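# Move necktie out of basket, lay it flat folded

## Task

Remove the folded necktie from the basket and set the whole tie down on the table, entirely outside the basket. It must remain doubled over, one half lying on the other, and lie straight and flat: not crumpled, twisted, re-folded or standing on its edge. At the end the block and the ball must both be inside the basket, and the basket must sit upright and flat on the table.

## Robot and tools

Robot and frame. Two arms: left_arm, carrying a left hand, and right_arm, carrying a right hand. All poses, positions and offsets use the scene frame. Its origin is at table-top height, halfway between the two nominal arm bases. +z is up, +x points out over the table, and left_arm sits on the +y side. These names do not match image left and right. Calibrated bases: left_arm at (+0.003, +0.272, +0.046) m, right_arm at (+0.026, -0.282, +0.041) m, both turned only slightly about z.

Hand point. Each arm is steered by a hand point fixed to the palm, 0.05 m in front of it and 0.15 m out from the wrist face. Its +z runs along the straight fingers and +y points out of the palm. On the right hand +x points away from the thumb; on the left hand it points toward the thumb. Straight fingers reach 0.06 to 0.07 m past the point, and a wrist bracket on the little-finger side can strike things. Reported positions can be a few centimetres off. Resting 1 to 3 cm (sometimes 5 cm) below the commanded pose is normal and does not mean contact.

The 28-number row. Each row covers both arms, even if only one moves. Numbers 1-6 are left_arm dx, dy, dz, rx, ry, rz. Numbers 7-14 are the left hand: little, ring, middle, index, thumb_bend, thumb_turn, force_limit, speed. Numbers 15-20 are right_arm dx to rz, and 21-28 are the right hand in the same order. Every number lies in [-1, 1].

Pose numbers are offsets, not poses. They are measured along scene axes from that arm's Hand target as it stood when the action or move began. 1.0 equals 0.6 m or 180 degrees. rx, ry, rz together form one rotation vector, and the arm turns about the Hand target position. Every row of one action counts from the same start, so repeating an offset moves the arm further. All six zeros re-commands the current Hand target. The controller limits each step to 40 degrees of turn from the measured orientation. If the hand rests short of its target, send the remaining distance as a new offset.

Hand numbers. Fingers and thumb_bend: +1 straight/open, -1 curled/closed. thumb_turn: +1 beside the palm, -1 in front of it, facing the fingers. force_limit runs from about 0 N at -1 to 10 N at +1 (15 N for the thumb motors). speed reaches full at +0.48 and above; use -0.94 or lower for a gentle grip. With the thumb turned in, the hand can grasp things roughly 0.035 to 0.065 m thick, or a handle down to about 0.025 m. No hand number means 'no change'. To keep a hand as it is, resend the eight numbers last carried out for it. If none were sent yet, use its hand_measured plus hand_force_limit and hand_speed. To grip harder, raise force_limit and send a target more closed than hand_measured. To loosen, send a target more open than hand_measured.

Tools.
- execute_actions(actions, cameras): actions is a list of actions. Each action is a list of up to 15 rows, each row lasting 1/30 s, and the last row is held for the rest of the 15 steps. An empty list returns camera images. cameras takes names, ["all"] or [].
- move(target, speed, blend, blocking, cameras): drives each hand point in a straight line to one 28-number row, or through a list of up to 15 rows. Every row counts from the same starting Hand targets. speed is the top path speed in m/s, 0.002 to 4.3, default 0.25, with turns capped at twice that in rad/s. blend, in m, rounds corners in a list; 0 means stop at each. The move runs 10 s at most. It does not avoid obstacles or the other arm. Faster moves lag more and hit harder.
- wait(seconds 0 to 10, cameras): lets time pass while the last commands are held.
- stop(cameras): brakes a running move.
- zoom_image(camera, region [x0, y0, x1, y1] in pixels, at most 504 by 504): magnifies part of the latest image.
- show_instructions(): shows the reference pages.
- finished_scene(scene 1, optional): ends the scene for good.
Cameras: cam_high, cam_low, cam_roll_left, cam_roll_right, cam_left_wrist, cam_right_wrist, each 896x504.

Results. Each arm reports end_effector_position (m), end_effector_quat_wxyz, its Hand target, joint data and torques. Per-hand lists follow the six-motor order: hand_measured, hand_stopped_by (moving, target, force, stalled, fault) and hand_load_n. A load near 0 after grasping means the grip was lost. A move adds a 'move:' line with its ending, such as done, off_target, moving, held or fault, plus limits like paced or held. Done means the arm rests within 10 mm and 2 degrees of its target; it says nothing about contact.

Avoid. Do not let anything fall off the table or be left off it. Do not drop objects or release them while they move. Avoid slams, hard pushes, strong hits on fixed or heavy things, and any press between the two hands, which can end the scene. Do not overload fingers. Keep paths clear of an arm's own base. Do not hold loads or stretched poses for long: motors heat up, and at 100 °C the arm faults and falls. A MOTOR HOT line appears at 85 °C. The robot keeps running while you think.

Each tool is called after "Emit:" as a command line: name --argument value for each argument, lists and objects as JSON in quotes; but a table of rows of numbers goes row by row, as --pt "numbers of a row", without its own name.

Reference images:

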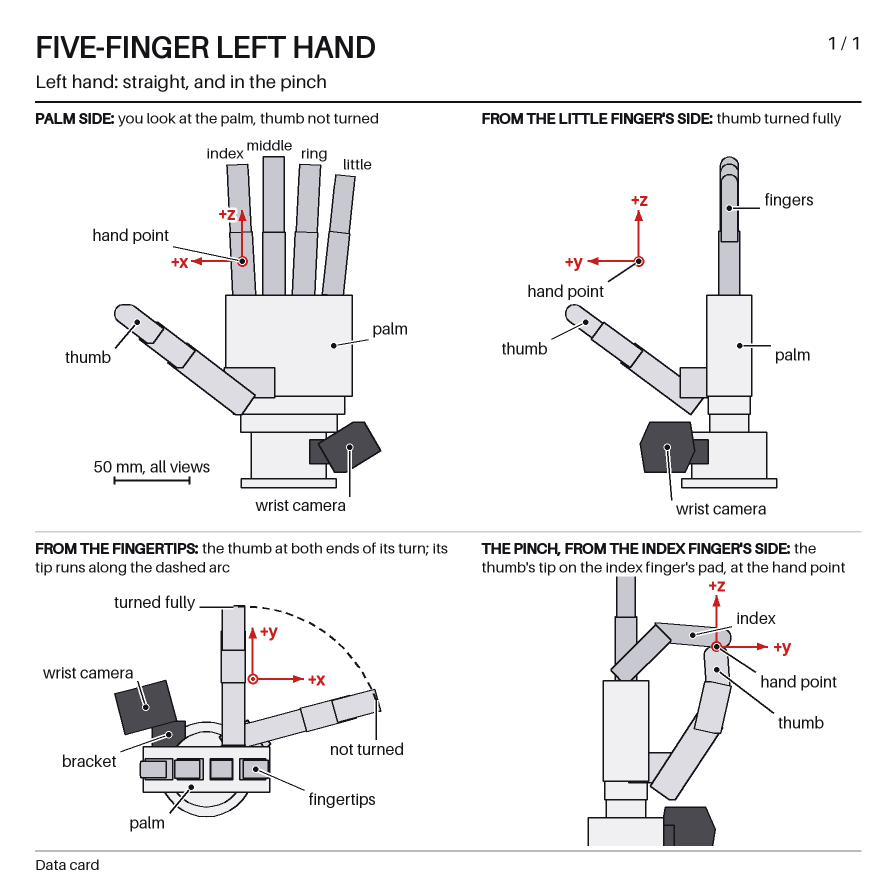

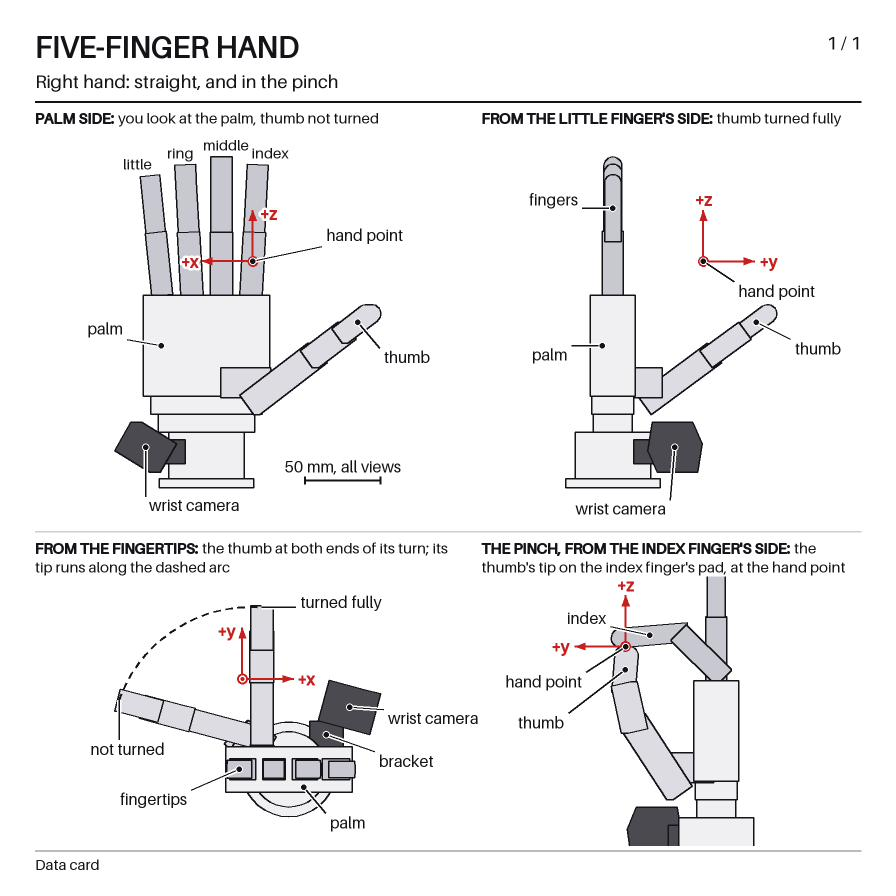

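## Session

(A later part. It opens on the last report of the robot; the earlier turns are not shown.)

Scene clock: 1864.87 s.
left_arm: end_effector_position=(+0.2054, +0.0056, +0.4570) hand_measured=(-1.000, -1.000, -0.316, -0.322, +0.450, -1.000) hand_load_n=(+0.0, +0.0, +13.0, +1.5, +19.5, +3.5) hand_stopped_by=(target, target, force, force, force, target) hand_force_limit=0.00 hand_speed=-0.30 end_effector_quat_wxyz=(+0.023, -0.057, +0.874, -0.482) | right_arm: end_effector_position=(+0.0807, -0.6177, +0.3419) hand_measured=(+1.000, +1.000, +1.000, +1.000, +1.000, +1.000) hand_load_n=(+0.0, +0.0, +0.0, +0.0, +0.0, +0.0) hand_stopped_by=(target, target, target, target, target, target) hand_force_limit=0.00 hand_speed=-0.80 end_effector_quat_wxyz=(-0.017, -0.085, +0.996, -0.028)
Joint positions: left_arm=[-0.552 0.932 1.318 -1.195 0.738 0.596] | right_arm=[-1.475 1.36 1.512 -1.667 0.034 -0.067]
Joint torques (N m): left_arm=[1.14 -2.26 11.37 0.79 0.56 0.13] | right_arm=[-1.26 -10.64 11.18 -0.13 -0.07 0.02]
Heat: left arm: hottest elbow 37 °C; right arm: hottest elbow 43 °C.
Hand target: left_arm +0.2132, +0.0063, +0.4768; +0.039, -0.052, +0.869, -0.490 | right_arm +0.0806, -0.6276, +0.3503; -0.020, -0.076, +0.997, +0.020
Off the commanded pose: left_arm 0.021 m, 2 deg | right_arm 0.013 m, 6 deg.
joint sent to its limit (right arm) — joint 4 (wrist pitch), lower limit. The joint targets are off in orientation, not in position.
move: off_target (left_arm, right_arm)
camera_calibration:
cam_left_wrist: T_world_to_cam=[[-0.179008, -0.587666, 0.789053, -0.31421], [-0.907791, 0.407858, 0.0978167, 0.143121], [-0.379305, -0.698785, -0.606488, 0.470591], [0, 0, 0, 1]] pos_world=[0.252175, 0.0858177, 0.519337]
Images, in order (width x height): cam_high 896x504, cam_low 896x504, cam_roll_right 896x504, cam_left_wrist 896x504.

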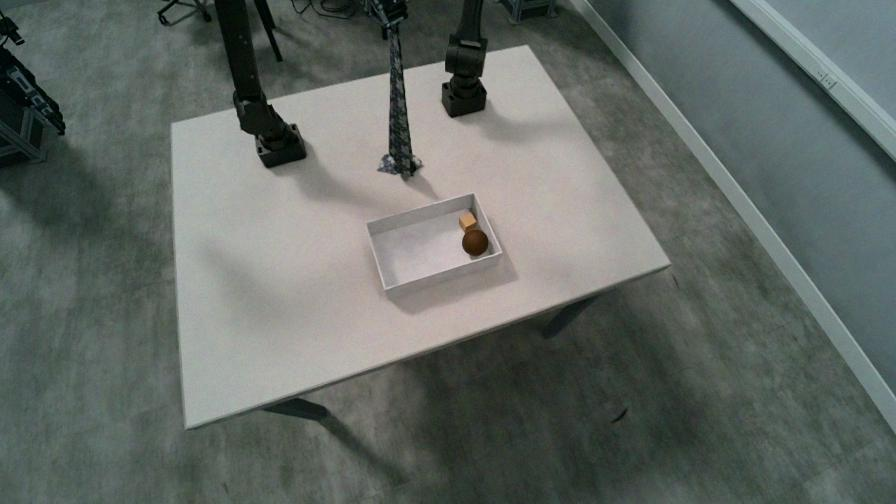

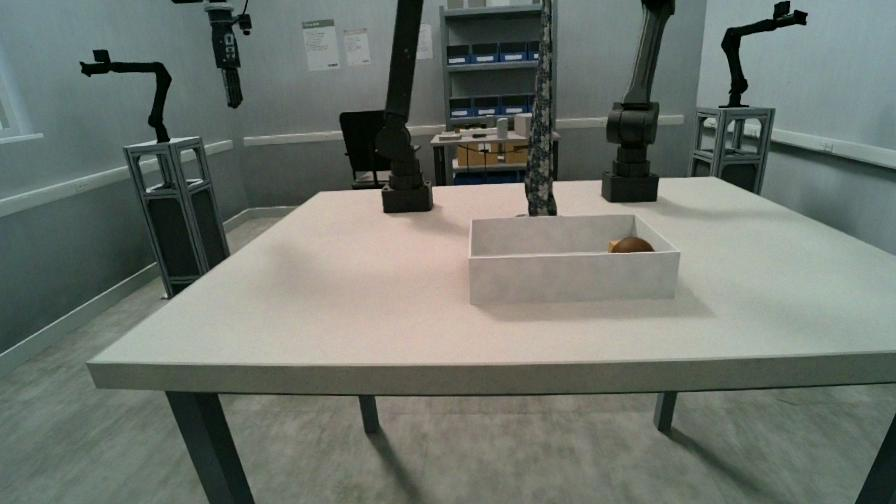

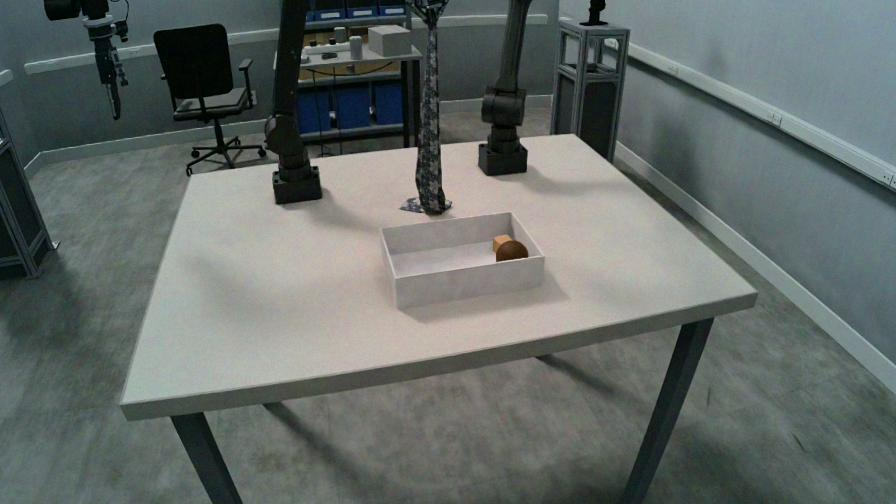

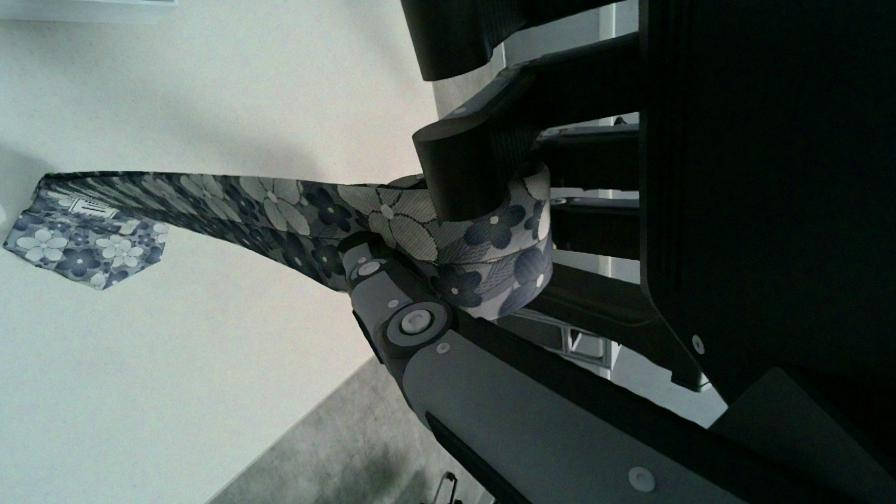

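Emit:
zoom_image --camera "cam_high" --region '[350, 0, 450, 200]'

Emit:
move --pt "0.02 0 0.2 0 0 0 -1 -1 -0.45 -0.45 0.2 -1 0 -0.3 0 0 0 0 0 0 1 1 1 1 1 1 0 -0.8" --pt "0.02 0 0.38 0 0 0 -1 -1 -0.45 -0.45 0.2 -1 0 -0.3 0 0 0 0 0 0 1 1 1 1 1 1 0 -0.8" --speed 0.12 --blend 0.03 --cameras '["cam_left_wrist","cam_high","cam_low","cam_roll_right"]'

Scaled by 2.520 from the camera's 896x504 image, which has a finer 1280x720 frame.

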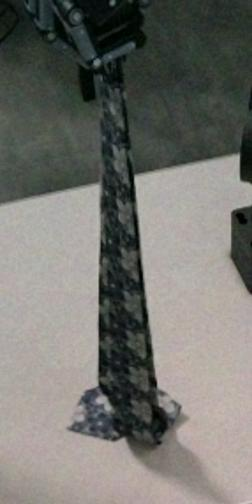

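Scene clock: 1876.87 s.
left_arm: end_effector_position=(+0.2230, +0.0026, +0.6967) hand_measured=(-1.000, -1.000, -0.316, -0.322, +0.450, -1.000) hand_load_n=(+0.0, +0.0, +13.0, +1.0, +19.5, +4.0) hand_stopped_by=(target, target, force, force, force, target) hand_force_limit=0.00 hand_speed=-0.30 end_effector_quat_wxyz=(+0.061, -0.058, +0.847, -0.524) | right_arm: end_effector_position=(+0.0807, -0.6177, +0.3419) hand_measured=(+1.000, +1.000, +1.000, +1.000, +1.000, +1.000) hand_load_n=(+0.0, +0.0, +0.0, +0.0, +0.0, +0.0) hand_stopped_by=(target, target, target, target, target, target) hand_force_limit=0.00 hand_speed=-0.80 end_effector_quat_wxyz=(-0.017, -0.085, +0.996, -0.028)
Joint positions: left_arm=[-0.51 1.311 2.322 -1.678 0.772 0.55] | right_arm=[-1.475 1.36 1.512 -1.667 0.034 -0.067]
Joint torques (N m): left_arm=[1.03 -4.37 7.46 0.81 0.49 0] | right_arm=[-0.91 -10.81 11.3 -0.16 -0.05 0]
Heat: left arm: hottest elbow 37 °C; right arm: hottest elbow 43 °C.
Hand target: left_arm +0.2252, +0.0063, +0.7048; +0.039, -0.052, +0.869, -0.490 | right_arm +0.0806, -0.6276, +0.3503; -0.020, -0.076, +0.997, +0.020
Off the commanded pose: left_arm 0.009 m, 5 deg | right_arm 0.013 m, 6 deg.
joint sent to its limit (left arm) — joint 4 (wrist pitch), lower limit. The joint targets are off in orientation, not in position.
joint sent to its limit (right arm) — joint 4 (wrist pitch), lower limit. The joint targets are off in orientation, not in position.
move: off_target (left_arm, right_arm)
camera_calibration:
cam_left_wrist: T_world_to_cam=[[-0.215768, -0.517875, 0.827798, -0.521017], [-0.926581, 0.376044, -0.00626075, 0.213619], [-0.308046, -0.768372, -0.560992, 0.573134], [0, 0, 0, 1]] pos_world=[0.262068, 0.0902278, 0.754157]
Images, in order (width x height): cam_high 896x504, cam_low 896x504, cam_roll_right 896x504, cam_left_wrist 896x504.

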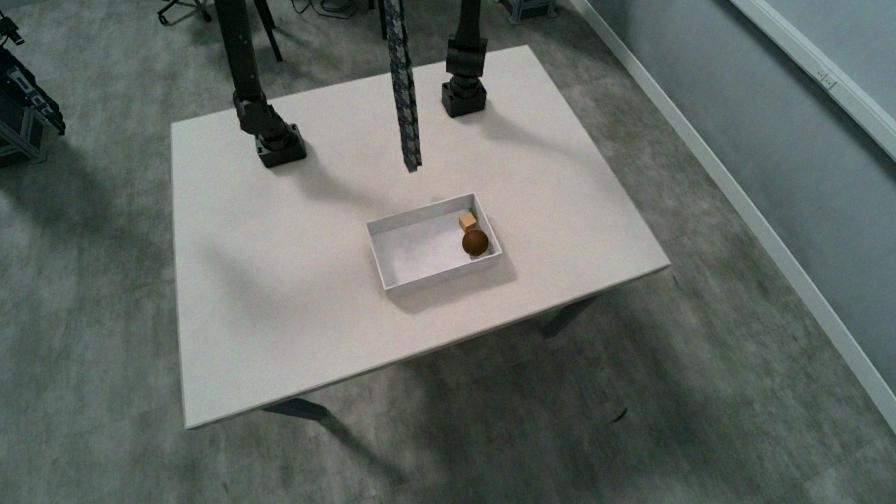

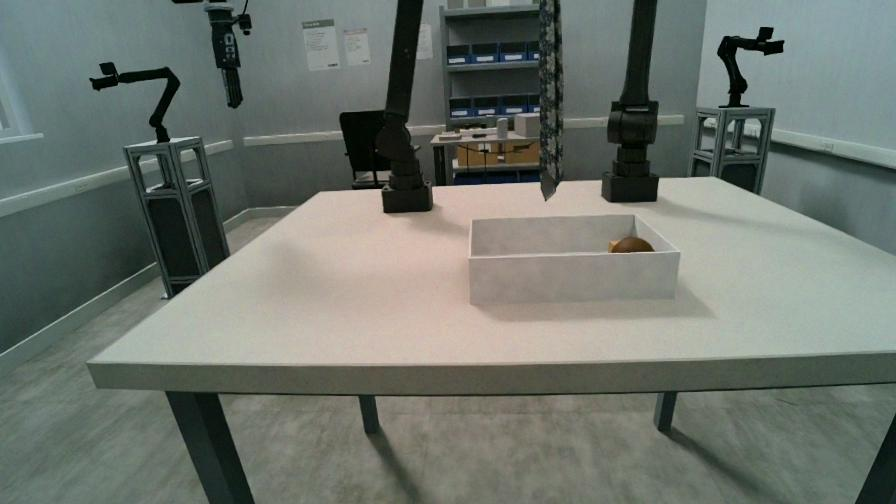

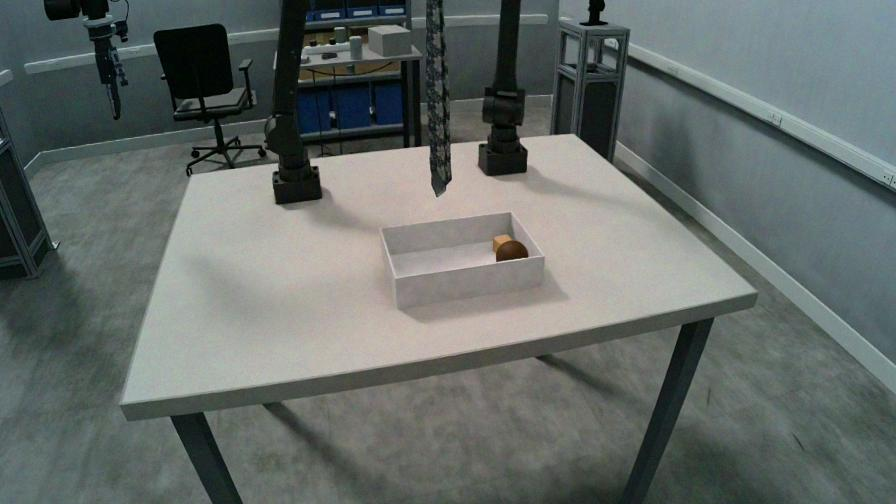

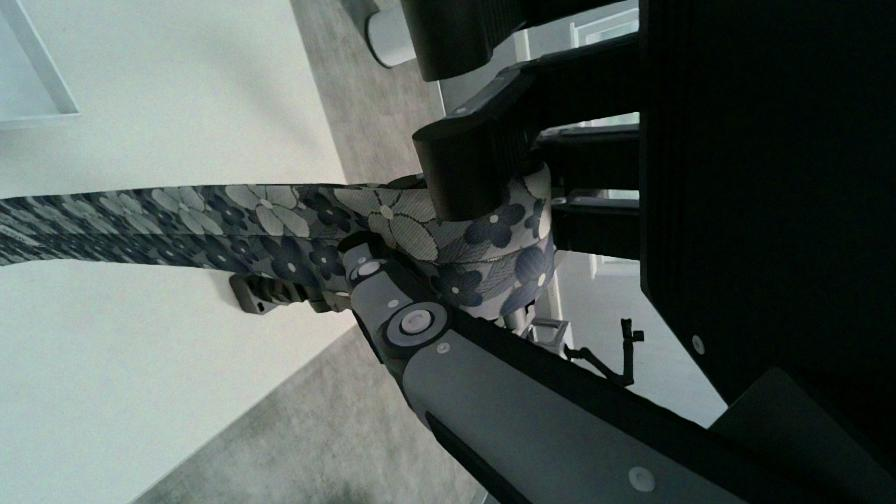

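Emit:
zoom_image --camera "cam_high" --region '[350, 40, 470, 200]'

Emit:
zoom_image --camera "cam_low" --region '[490, 0, 610, 210]'

Emit:
zoom_image --camera "cam_roll_right" --region '[380, 0, 500, 210]'

Scaled by 3.150 from the camera's 896x504 image, which has a finer 1280x720 frame.

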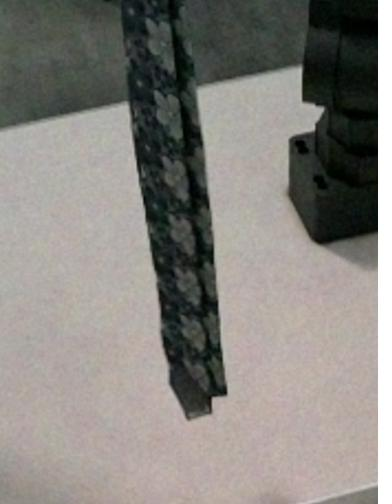

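Scaled by 2.400 from the camera's 896x504 image, which has a finer 1280x720 frame.

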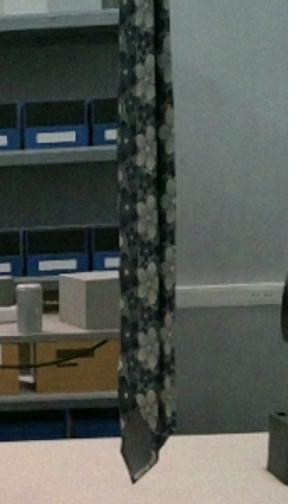

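Scaled by 2.400 from the camera's 896x504 image, which has a finer 1280x720 frame.

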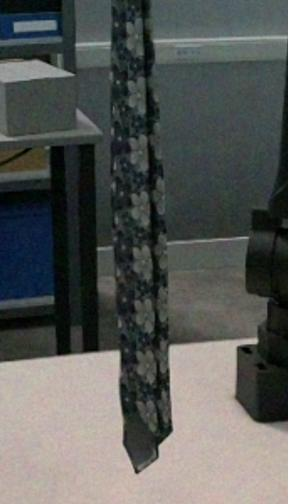

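Emit:
move --target '[0.02,0.27,0.0,0,0,0,-1,-1,-0.45,-0.45,0.2,-1,0,-0.3,0,0,0,0,0,0,1,1,1,1,1,1,0,-0.8]' --speed 0.1 --cameras '["cam_left_wrist","cam_high","cam_low","cam_roll_right"]'

Scene clock: 1901.57 s.
left_arm: end_effector_position=(+0.2410, +0.1648, +0.7047) hand_measured=(-1.000, -1.000, -0.316, -0.322, +0.450, -1.000) hand_load_n=(+0.0, +0.0, +13.0, +1.0, +19.5, +3.5) hand_stopped_by=(target, target, force, force, force, target) hand_force_limit=0.00 hand_speed=-0.30 end_effector_quat_wxyz=(+0.243, -0.147, +0.771, -0.570) | right_arm: end_effector_position=(+0.0807, -0.6177, +0.3419) hand_measured=(+1.000, +1.000, +1.000, +1.000, +1.000, +1.000) hand_load_n=(+0.0, -0.5, +0.0, +0.0, +0.0, +0.0) hand_stopped_by=(target, target, target, target, target, target) hand_force_limit=0.00 hand_speed=-0.80 end_effector_quat_wxyz=(-0.017, -0.085, +0.996, -0.028)
Joint positions: left_arm=[0.281 1.062 2.054 -1.679 1.196 0.866] | right_arm=[-1.475 1.36 1.512 -1.667 0.034 -0.067]
Joint torques (N m): left_arm=[0.79 -1.85 4.68 0.66 0.51 0.14] | right_arm=[-1.26 -10.23 11.48 -0.36 -0.08 -0.01]
Heat: left arm: hottest elbow 35 °C; right arm: hottest elbow 44 °C.
Hand target: left_arm +0.2372, +0.1684, +0.7048; +0.039, -0.052, +0.869, -0.490 | right_arm +0.0806, -0.6276, +0.3503; -0.020, -0.076, +0.997, +0.020
Off the commanded pose: left_arm 0.005 m, 30 deg | right_arm 0.013 m, 6 deg.
joint sent to its limit (left arm) — joint 4 (wrist pitch), lower limit. The joint targets are off in orientation, not in position.
joint sent to its limit (right arm) — joint 4 (wrist pitch), lower limit. The joint targets are off in orientation, not in position.
move: off_target (left_arm, right_arm)
camera_calibration:
cam_left_wrist: T_world_to_cam=[[-0.237832, -0.471553, 0.849161, -0.457002], [-0.965658, 0.0206482, -0.258994, 0.415476], [0.104596, -0.881596, -0.46027, 0.555954], [0, 0, 0, 1]] pos_world=[0.234368, 0.266047, 0.751563]
Images, in order (width x height): cam_high 896x504, cam_low 896x504, cam_roll_right 896x504, cam_left_wrist 896x504.

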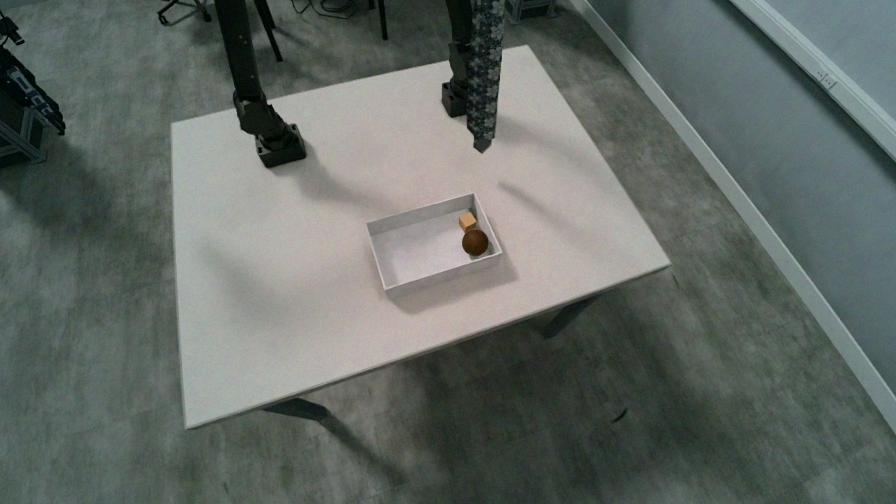

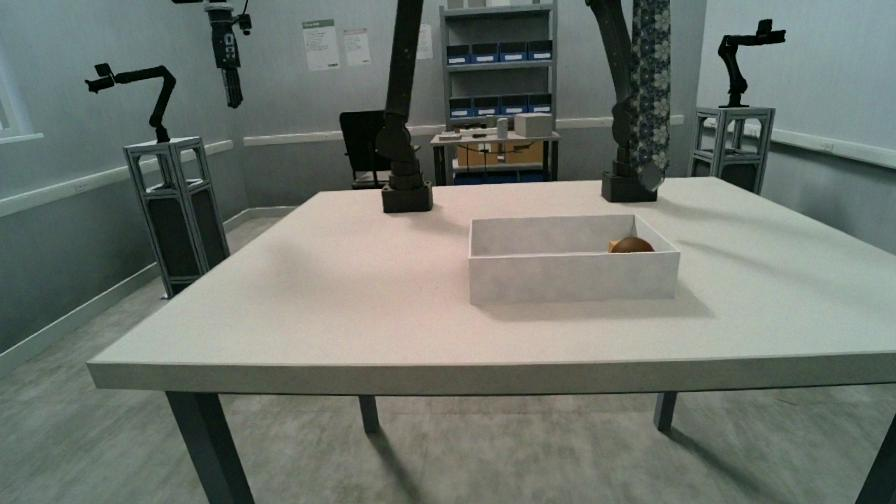

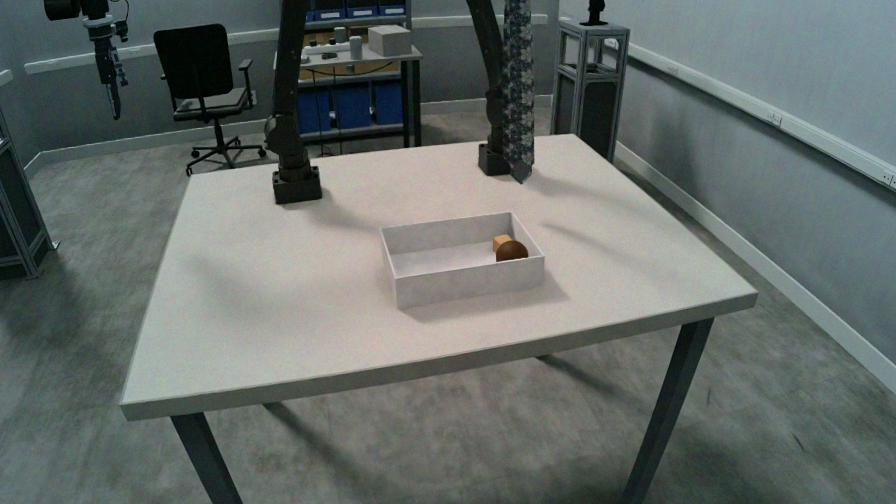

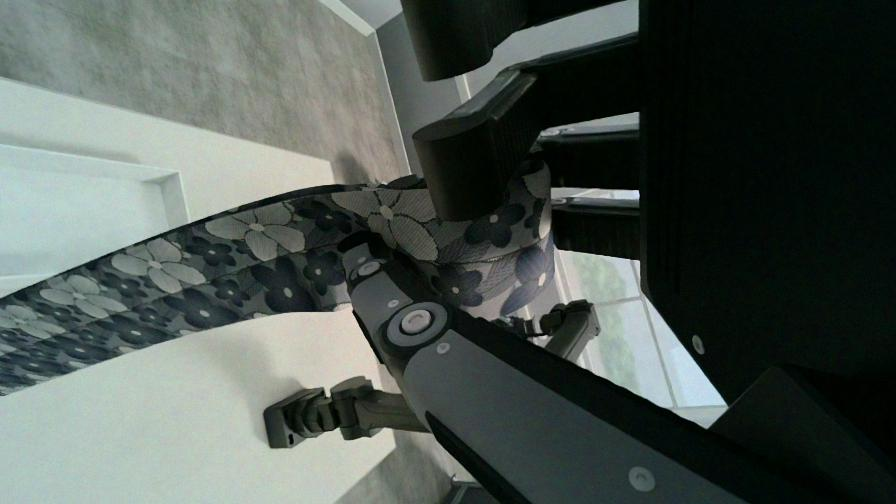

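Emit:
zoom_image --camera "cam_high" --region '[430, 0, 550, 180]'

Emit:
zoom_image --camera "cam_roll_right" --region '[460, 0, 580, 200]'

Scaled by 2.800 from the camera's 896x504 image, which has a finer 1280x720 frame.

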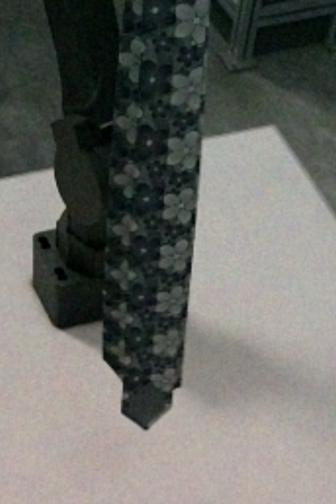

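Scaled by 2.520 from the camera's 896x504 image, which has a finer 1280x720 frame.

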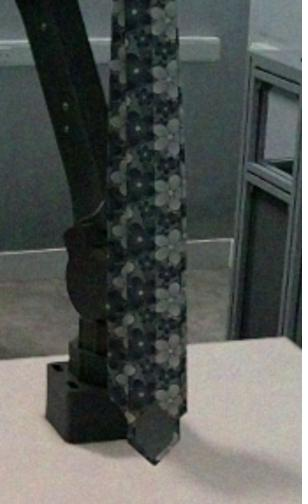

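Emit:
move --target '[0.0,-0.03,0.01,-0.12,0,0,-1,-1,-0.45,-0.45,0.2,-1,0,-0.3,0,0,0,0,0,0,1,1,1,1,1,1,0,-0.8]' --speed 0.1 --cameras '["cam_left_wrist","cam_high","cam_roll_left","cam_roll_right"]'

Scene clock: 1951.67 s.
left_arm: end_effector_position=(+0.2326, +0.1451, +0.7127) hand_measured=(-1.000, -1.000, -0.316, -0.322, +0.450, -1.000) hand_load_n=(+0.0, +0.0, +13.0, +1.5, +19.5, +3.5) hand_stopped_by=(target, target, force, force, force, target) hand_force_limit=0.00 hand_speed=-0.30 end_effector_quat_wxyz=(+0.127, -0.115, +0.703, -0.691) | right_arm: end_effector_position=(+0.0807, -0.6177, +0.3419) hand_measured=(+1.000, +1.000, +1.000, +1.000, +1.000, +1.000) hand_load_n=(+0.0, +0.0, +0.0, +0.0, +0.0, +0.0) hand_stopped_by=(target, target, target, target, target, target) hand_force_limit=0.00 hand_speed=-0.80 end_effector_quat_wxyz=(-0.017, -0.085, +0.996, -0.028)
Joint positions: left_arm=[0.315 1.078 1.932 -1.679 1.552 0.845] | right_arm=[-1.475 1.36 1.512 -1.667 0.034 -0.067]
Joint torques (N m): left_arm=[1.14 -1.03 5.2 0.44 0.85 -0.04] | right_arm=[-0.26 -11.11 11.11 -0.24 -0.07 0.05]
Heat: left arm: hottest elbow 33 °C; right arm: hottest elbow 44 °C.
Hand target: left_arm +0.2372, +0.1504, +0.7108; +0.029, -0.059, +0.762, -0.644 | right_arm +0.0806, -0.6276, +0.3503; -0.020, -0.076, +0.997, +0.020
Off the commanded pose: left_arm 0.007 m, 16 deg | right_arm 0.013 m, 6 deg.
joint sent to its limit (left arm) — joint 4 (wrist pitch), lower limit. The joint targets are off in orientation, not in position.
joint sent to its limit (right arm) — joint 4 (wrist pitch), lower limit. The joint targets are off in orientation, not in position.
move: off_target (left_arm, right_arm)
camera_calibration:
cam_left_wrist: T_world_to_cam=[[-0.241638, -0.157906, 0.957432, -0.596889], [-0.961782, 0.169929, -0.21471, 0.355726], [-0.128791, -0.972723, -0.192932, 0.420188], [0, 0, 0, 1]] pos_world=[0.252016, 0.254027, 0.728927]
Images, in order (width x height): cam_high 896x504, cam_roll_left 896x504, cam_roll_right 896x504, cam_left_wrist 896x504.

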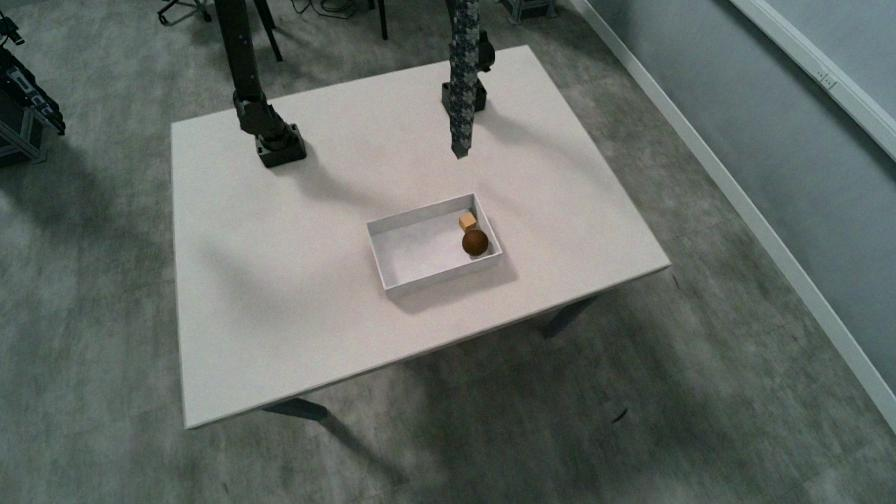

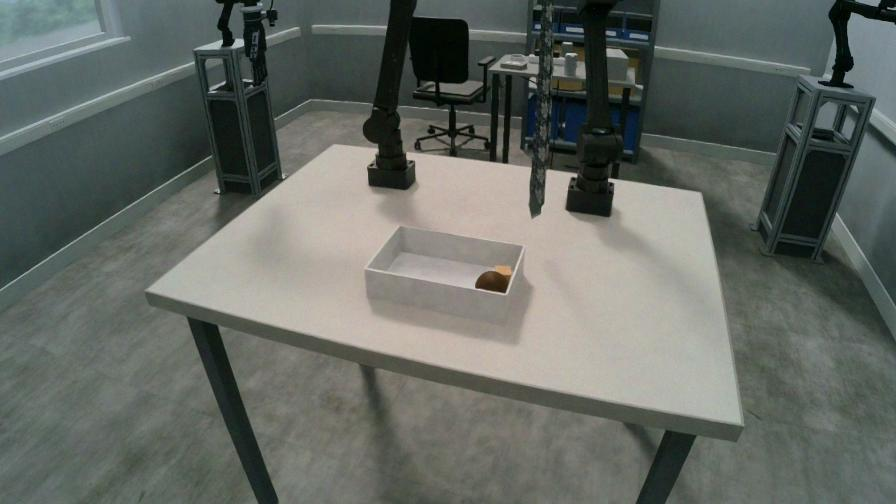

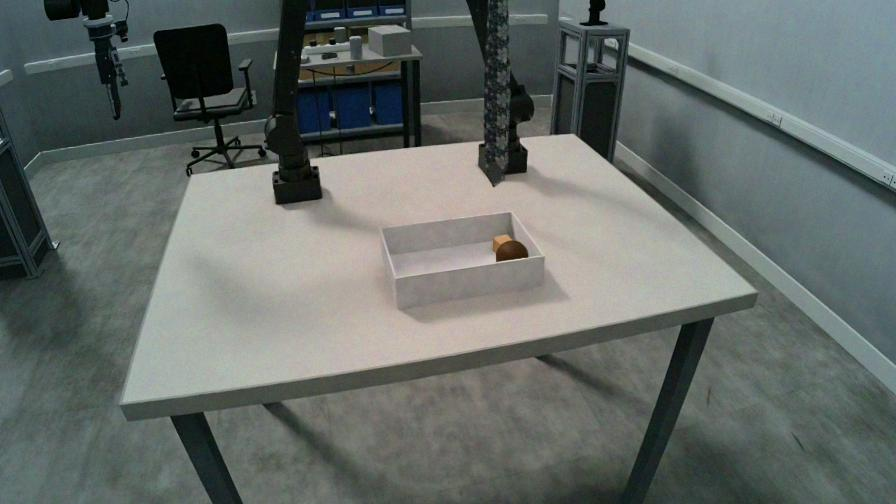

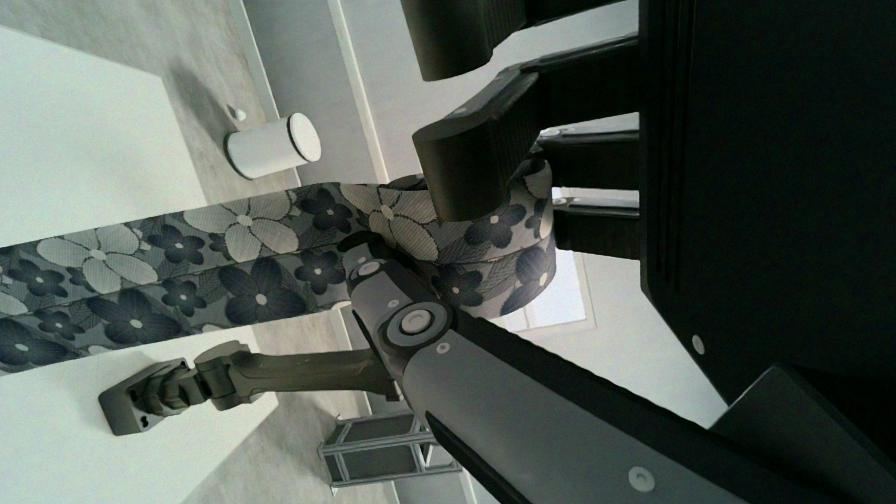

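Emit:
move --target '[-0.037,-0.05,-0.11,0,0,0,-1,-1,-0.45,-0.45,0.2,-1,0,-0.3,0,0,0,0,0,0,1,1,1,1,1,1,0,-0.8]' --speed 0.08 --cameras '["cam_left_wrist","cam_high","cam_roll_left","cam_roll_right"]'

Scene clock: 1993.60 s.
left_arm: end_effector_position=(+0.2230, +0.1232, +0.6445) hand_measured=(-1.000, -1.000, -0.316, -0.322, +0.450, -1.000) hand_load_n=(+0.0, +0.0, +13.0, +1.5, +19.5, +3.5) hand_stopped_by=(target, target, force, force, force, target) hand_force_limit=0.00 hand_speed=-0.30 end_effector_quat_wxyz=(+0.085, -0.110, +0.736, -0.663) | right_arm: end_effector_position=(+0.0807, -0.6177, +0.3419) hand_measured=(+1.000, +1.000, +1.000, +1.000, +1.000, +1.000) hand_load_n=(+0.5, +0.0, +0.0, +0.0, -0.5, +0.0) hand_stopped_by=(target, target, target, target, target, target) hand_force_limit=0.00 hand_speed=-0.80 end_effector_quat_wxyz=(-0.017, -0.085, +0.996, -0.028)
Joint positions: left_arm=[0.184 1.002 1.725 -1.679 1.439 0.932] | right_arm=[-1.475 1.36 1.512 -1.667 0.034 -0.067]
Joint torques (N m): left_arm=[-1.32 -2.55 5.91 0.47 0.72 0.14] | right_arm=[-1.26 -10.29 11.25 -0.2 -0.07 -0.01]
Heat: left arm: hottest elbow 33 °C; right arm: hottest elbow 44 °C.
Hand target: left_arm +0.2149, +0.1204, +0.6448; +0.029, -0.059, +0.762, -0.644 | right_arm +0.0806, -0.6276, +0.3503; -0.020, -0.076, +0.997, +0.020
Off the commanded pose: left_arm 0.008 m, 9 deg | right_arm 0.013 m, 6 deg.
joint sent to its limit (left arm) — joint 4 (wrist pitch), lower limit. The joint targets are off in orientation, not in position.
joint sent to its limit (right arm) — joint 4 (wrist pitch), lower limit. The joint targets are off in orientation, not in position.
move: off_target (left_arm, right_arm)
camera_calibration:
cam_left_wrist: T_world_to_cam=[[-0.189886, -0.21746, 0.957421, -0.54163], [-0.959896, 0.245985, -0.134506, 0.274098], [-0.206261, -0.944565, -0.255448, 0.438516], [0, 0, 0, 1]] pos_world=[0.250706, 0.229, 0.667454]
Images, in order (width x height): cam_high 896x504, cam_roll_left 896x504, cam_roll_right 896x504, cam_left_wrist 896x504.

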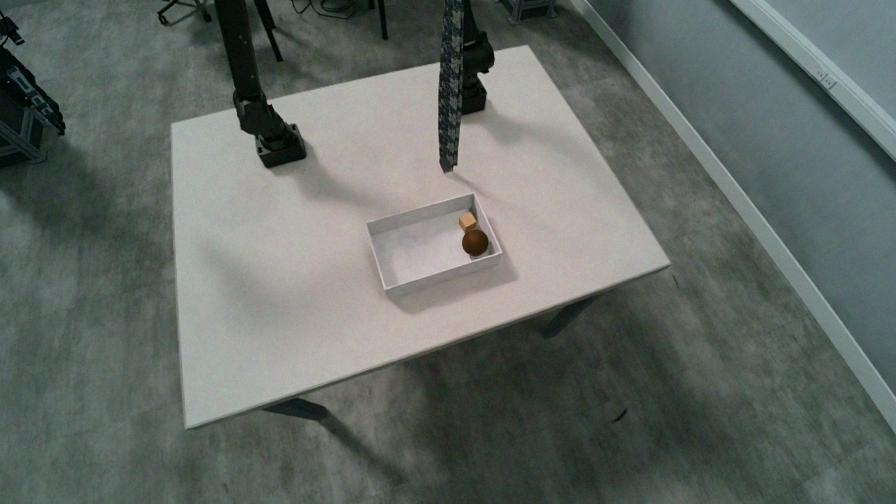

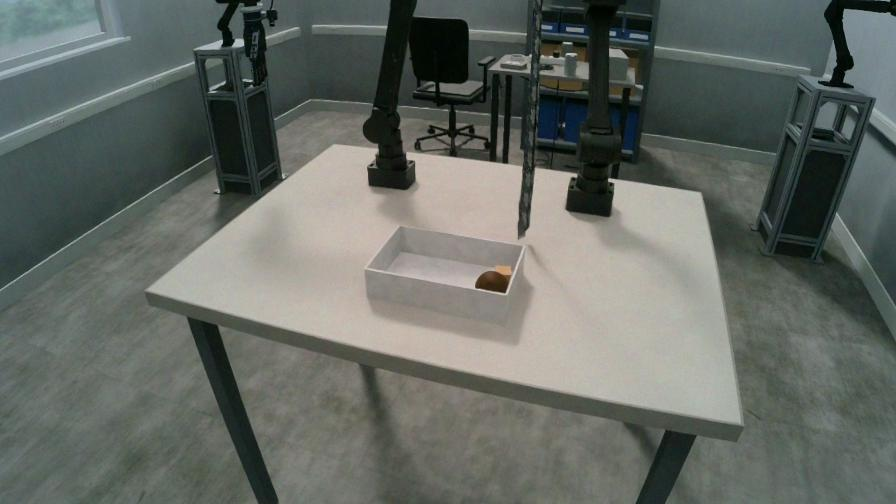

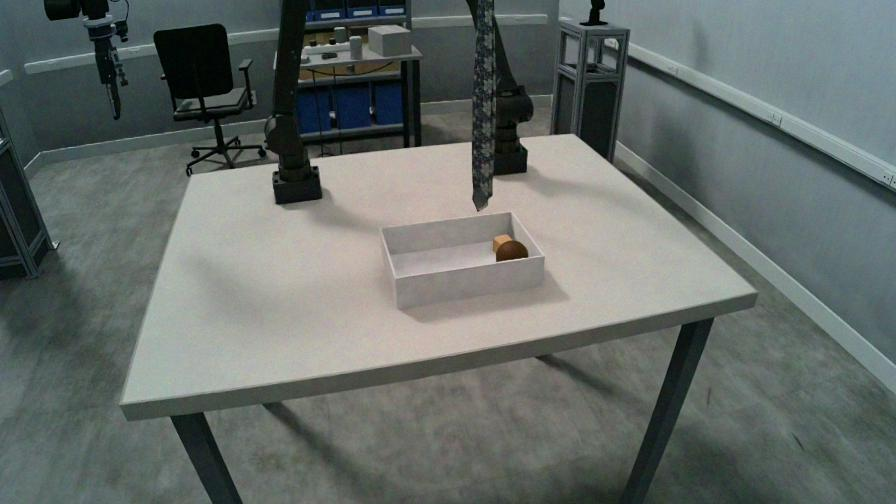

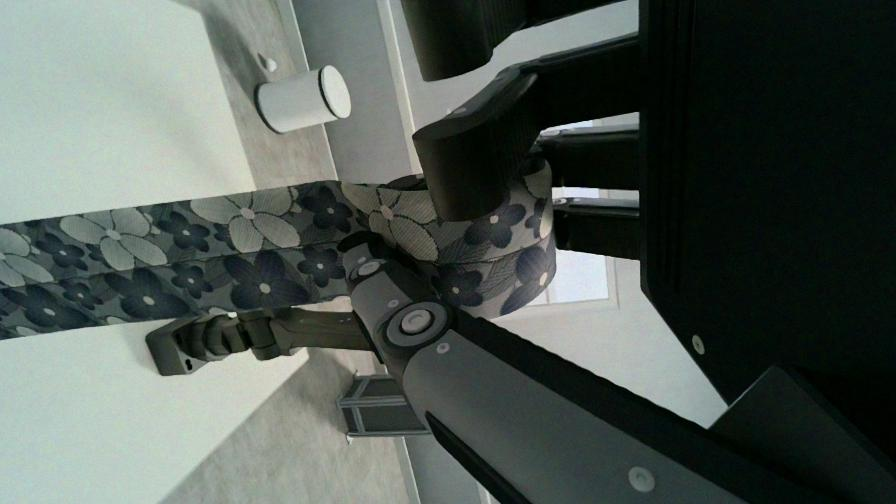

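Emit:
move --pt "-0.033 -0.033 -0.075 0.01 0 0 -1 -1 -0.45 -0.45 0.2 -1 0 -0.3 0 0 0 0 0 0 1 1 1 1 1 1 0 -0.8" --pt "-0.025 -0.367 -0.208 0.05 0 0 -1 -1 -0.45 -0.45 0.2 -1 0 -0.3 0 0 0 0 0 0 1 1 1 1 1 1 0 -0.8" --pt "-0.017 -0.567 -0.375 0.07 0 0 -1 -1 -0.45 -0.45 0.2 -1 0 -0.3 0 0 0 0 0 0 1 1 1 1 1 1 0 -0.8" --pt "-0.008 -0.733 -0.542 0.09 0 0 -1 -1 -0.45 -0.45 0.2 -1 0 -0.3 0 0 0 0 0 0 1 1 1 1 1 1 0 -0.8" --speed 0.13 --blend 0.03 --cameras '["cam_left_wrist","cam_high","cam_low"]'

Scene clock: 2008.83 s.
left_arm: end_effector_position=(+0.2121, -0.3051, +0.3036) hand_measured=(-1.000, -1.000, -0.316, -0.322, +0.450, -1.000) hand_load_n=(+0.0, +0.0, +13.0, +1.5, +19.5, +3.5) hand_stopped_by=(target, target, force, force, force, target) hand_force_limit=0.00 hand_speed=-0.30 end_effector_quat_wxyz=(+0.035, -0.059, +0.855, -0.515) | right_arm: end_effector_position=(+0.0807, -0.6177, +0.3419) hand_measured=(+1.000, +1.000, +1.000, +1.000, +1.000, +1.000) hand_load_n=(+0.0, +0.0, +0.0, +0.0, +0.0, +0.0) hand_stopped_by=(target, target, target, target, target, target) hand_force_limit=0.00 hand_speed=-0.80 end_effector_quat_wxyz=(-0.017, -0.085, +0.996, -0.028)
Joint positions: left_arm=[-1.112 1.453 1.25 -0.309 0.297 0.161] | right_arm=[-1.475 1.36 1.512 -1.667 0.034 -0.067]
Joint torques (N m): left_arm=[-1.49 -11.16 10.61 1.84 0.07 -0.04] | right_arm=[-0.56 -11.22 11.1 -0.01 -0.03 0.01]
Heat: left arm: hottest elbow 33 °C; right arm: hottest elbow 44 °C.
Hand target: left_arm +0.2102, -0.3194, +0.3196; +0.037, -0.054, +0.845, -0.530 | right_arm +0.0806, -0.6276, +0.3503; -0.020, -0.076, +0.997, +0.020
Off the commanded pose: left_arm 0.022 m, 2 deg | right_arm 0.013 m, 6 deg.
joint sent to its limit (right arm) — joint 4 (wrist pitch), lower limit. The joint targets are off in orientation, not in position.
move: off_target (left_arm, right_arm)
camera_calibration:
cam_left_wrist: T_world_to_cam=[[-0.189148, -0.529661, 0.826851, -0.366212], [-0.915873, 0.398827, 0.0459659, 0.305645], [-0.354117, -0.748596, -0.56054, 0.128428], [0, 0, 0, 1]] pos_world=[0.256143, -0.219727, 0.360742]
Images, in order (width x height): cam_high 896x504, cam_low 896x504, cam_left_wrist 896x504.

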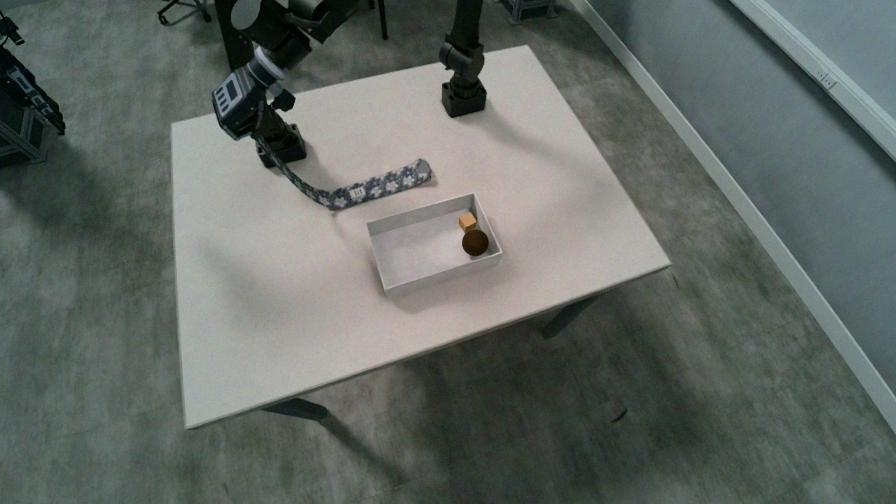

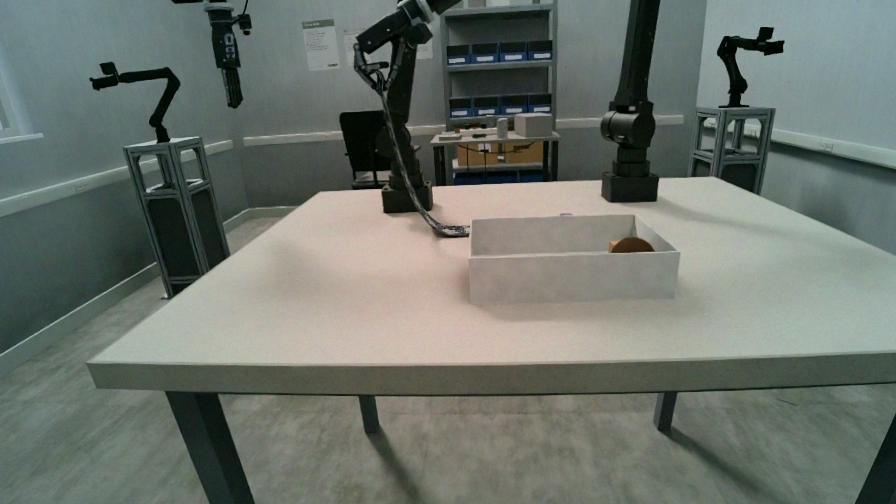

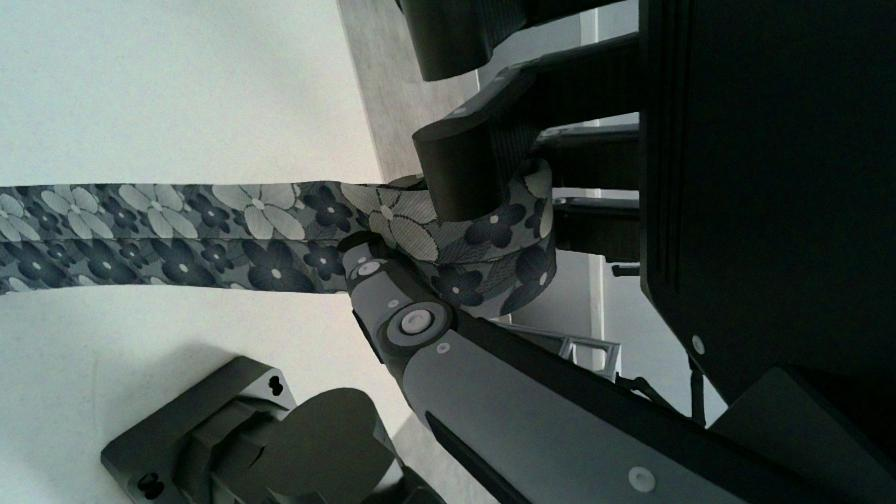

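Emit:
zoom_image --camera "cam_high" --region '[240, 120, 460, 230]'

Scaled by 2.291 from the camera's 896x504 image, which has a finer 1280x720 frame.

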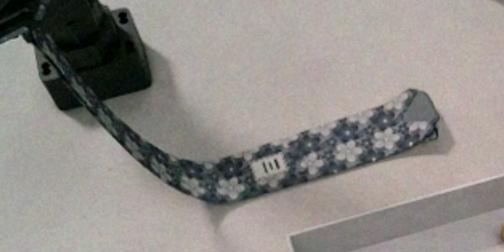

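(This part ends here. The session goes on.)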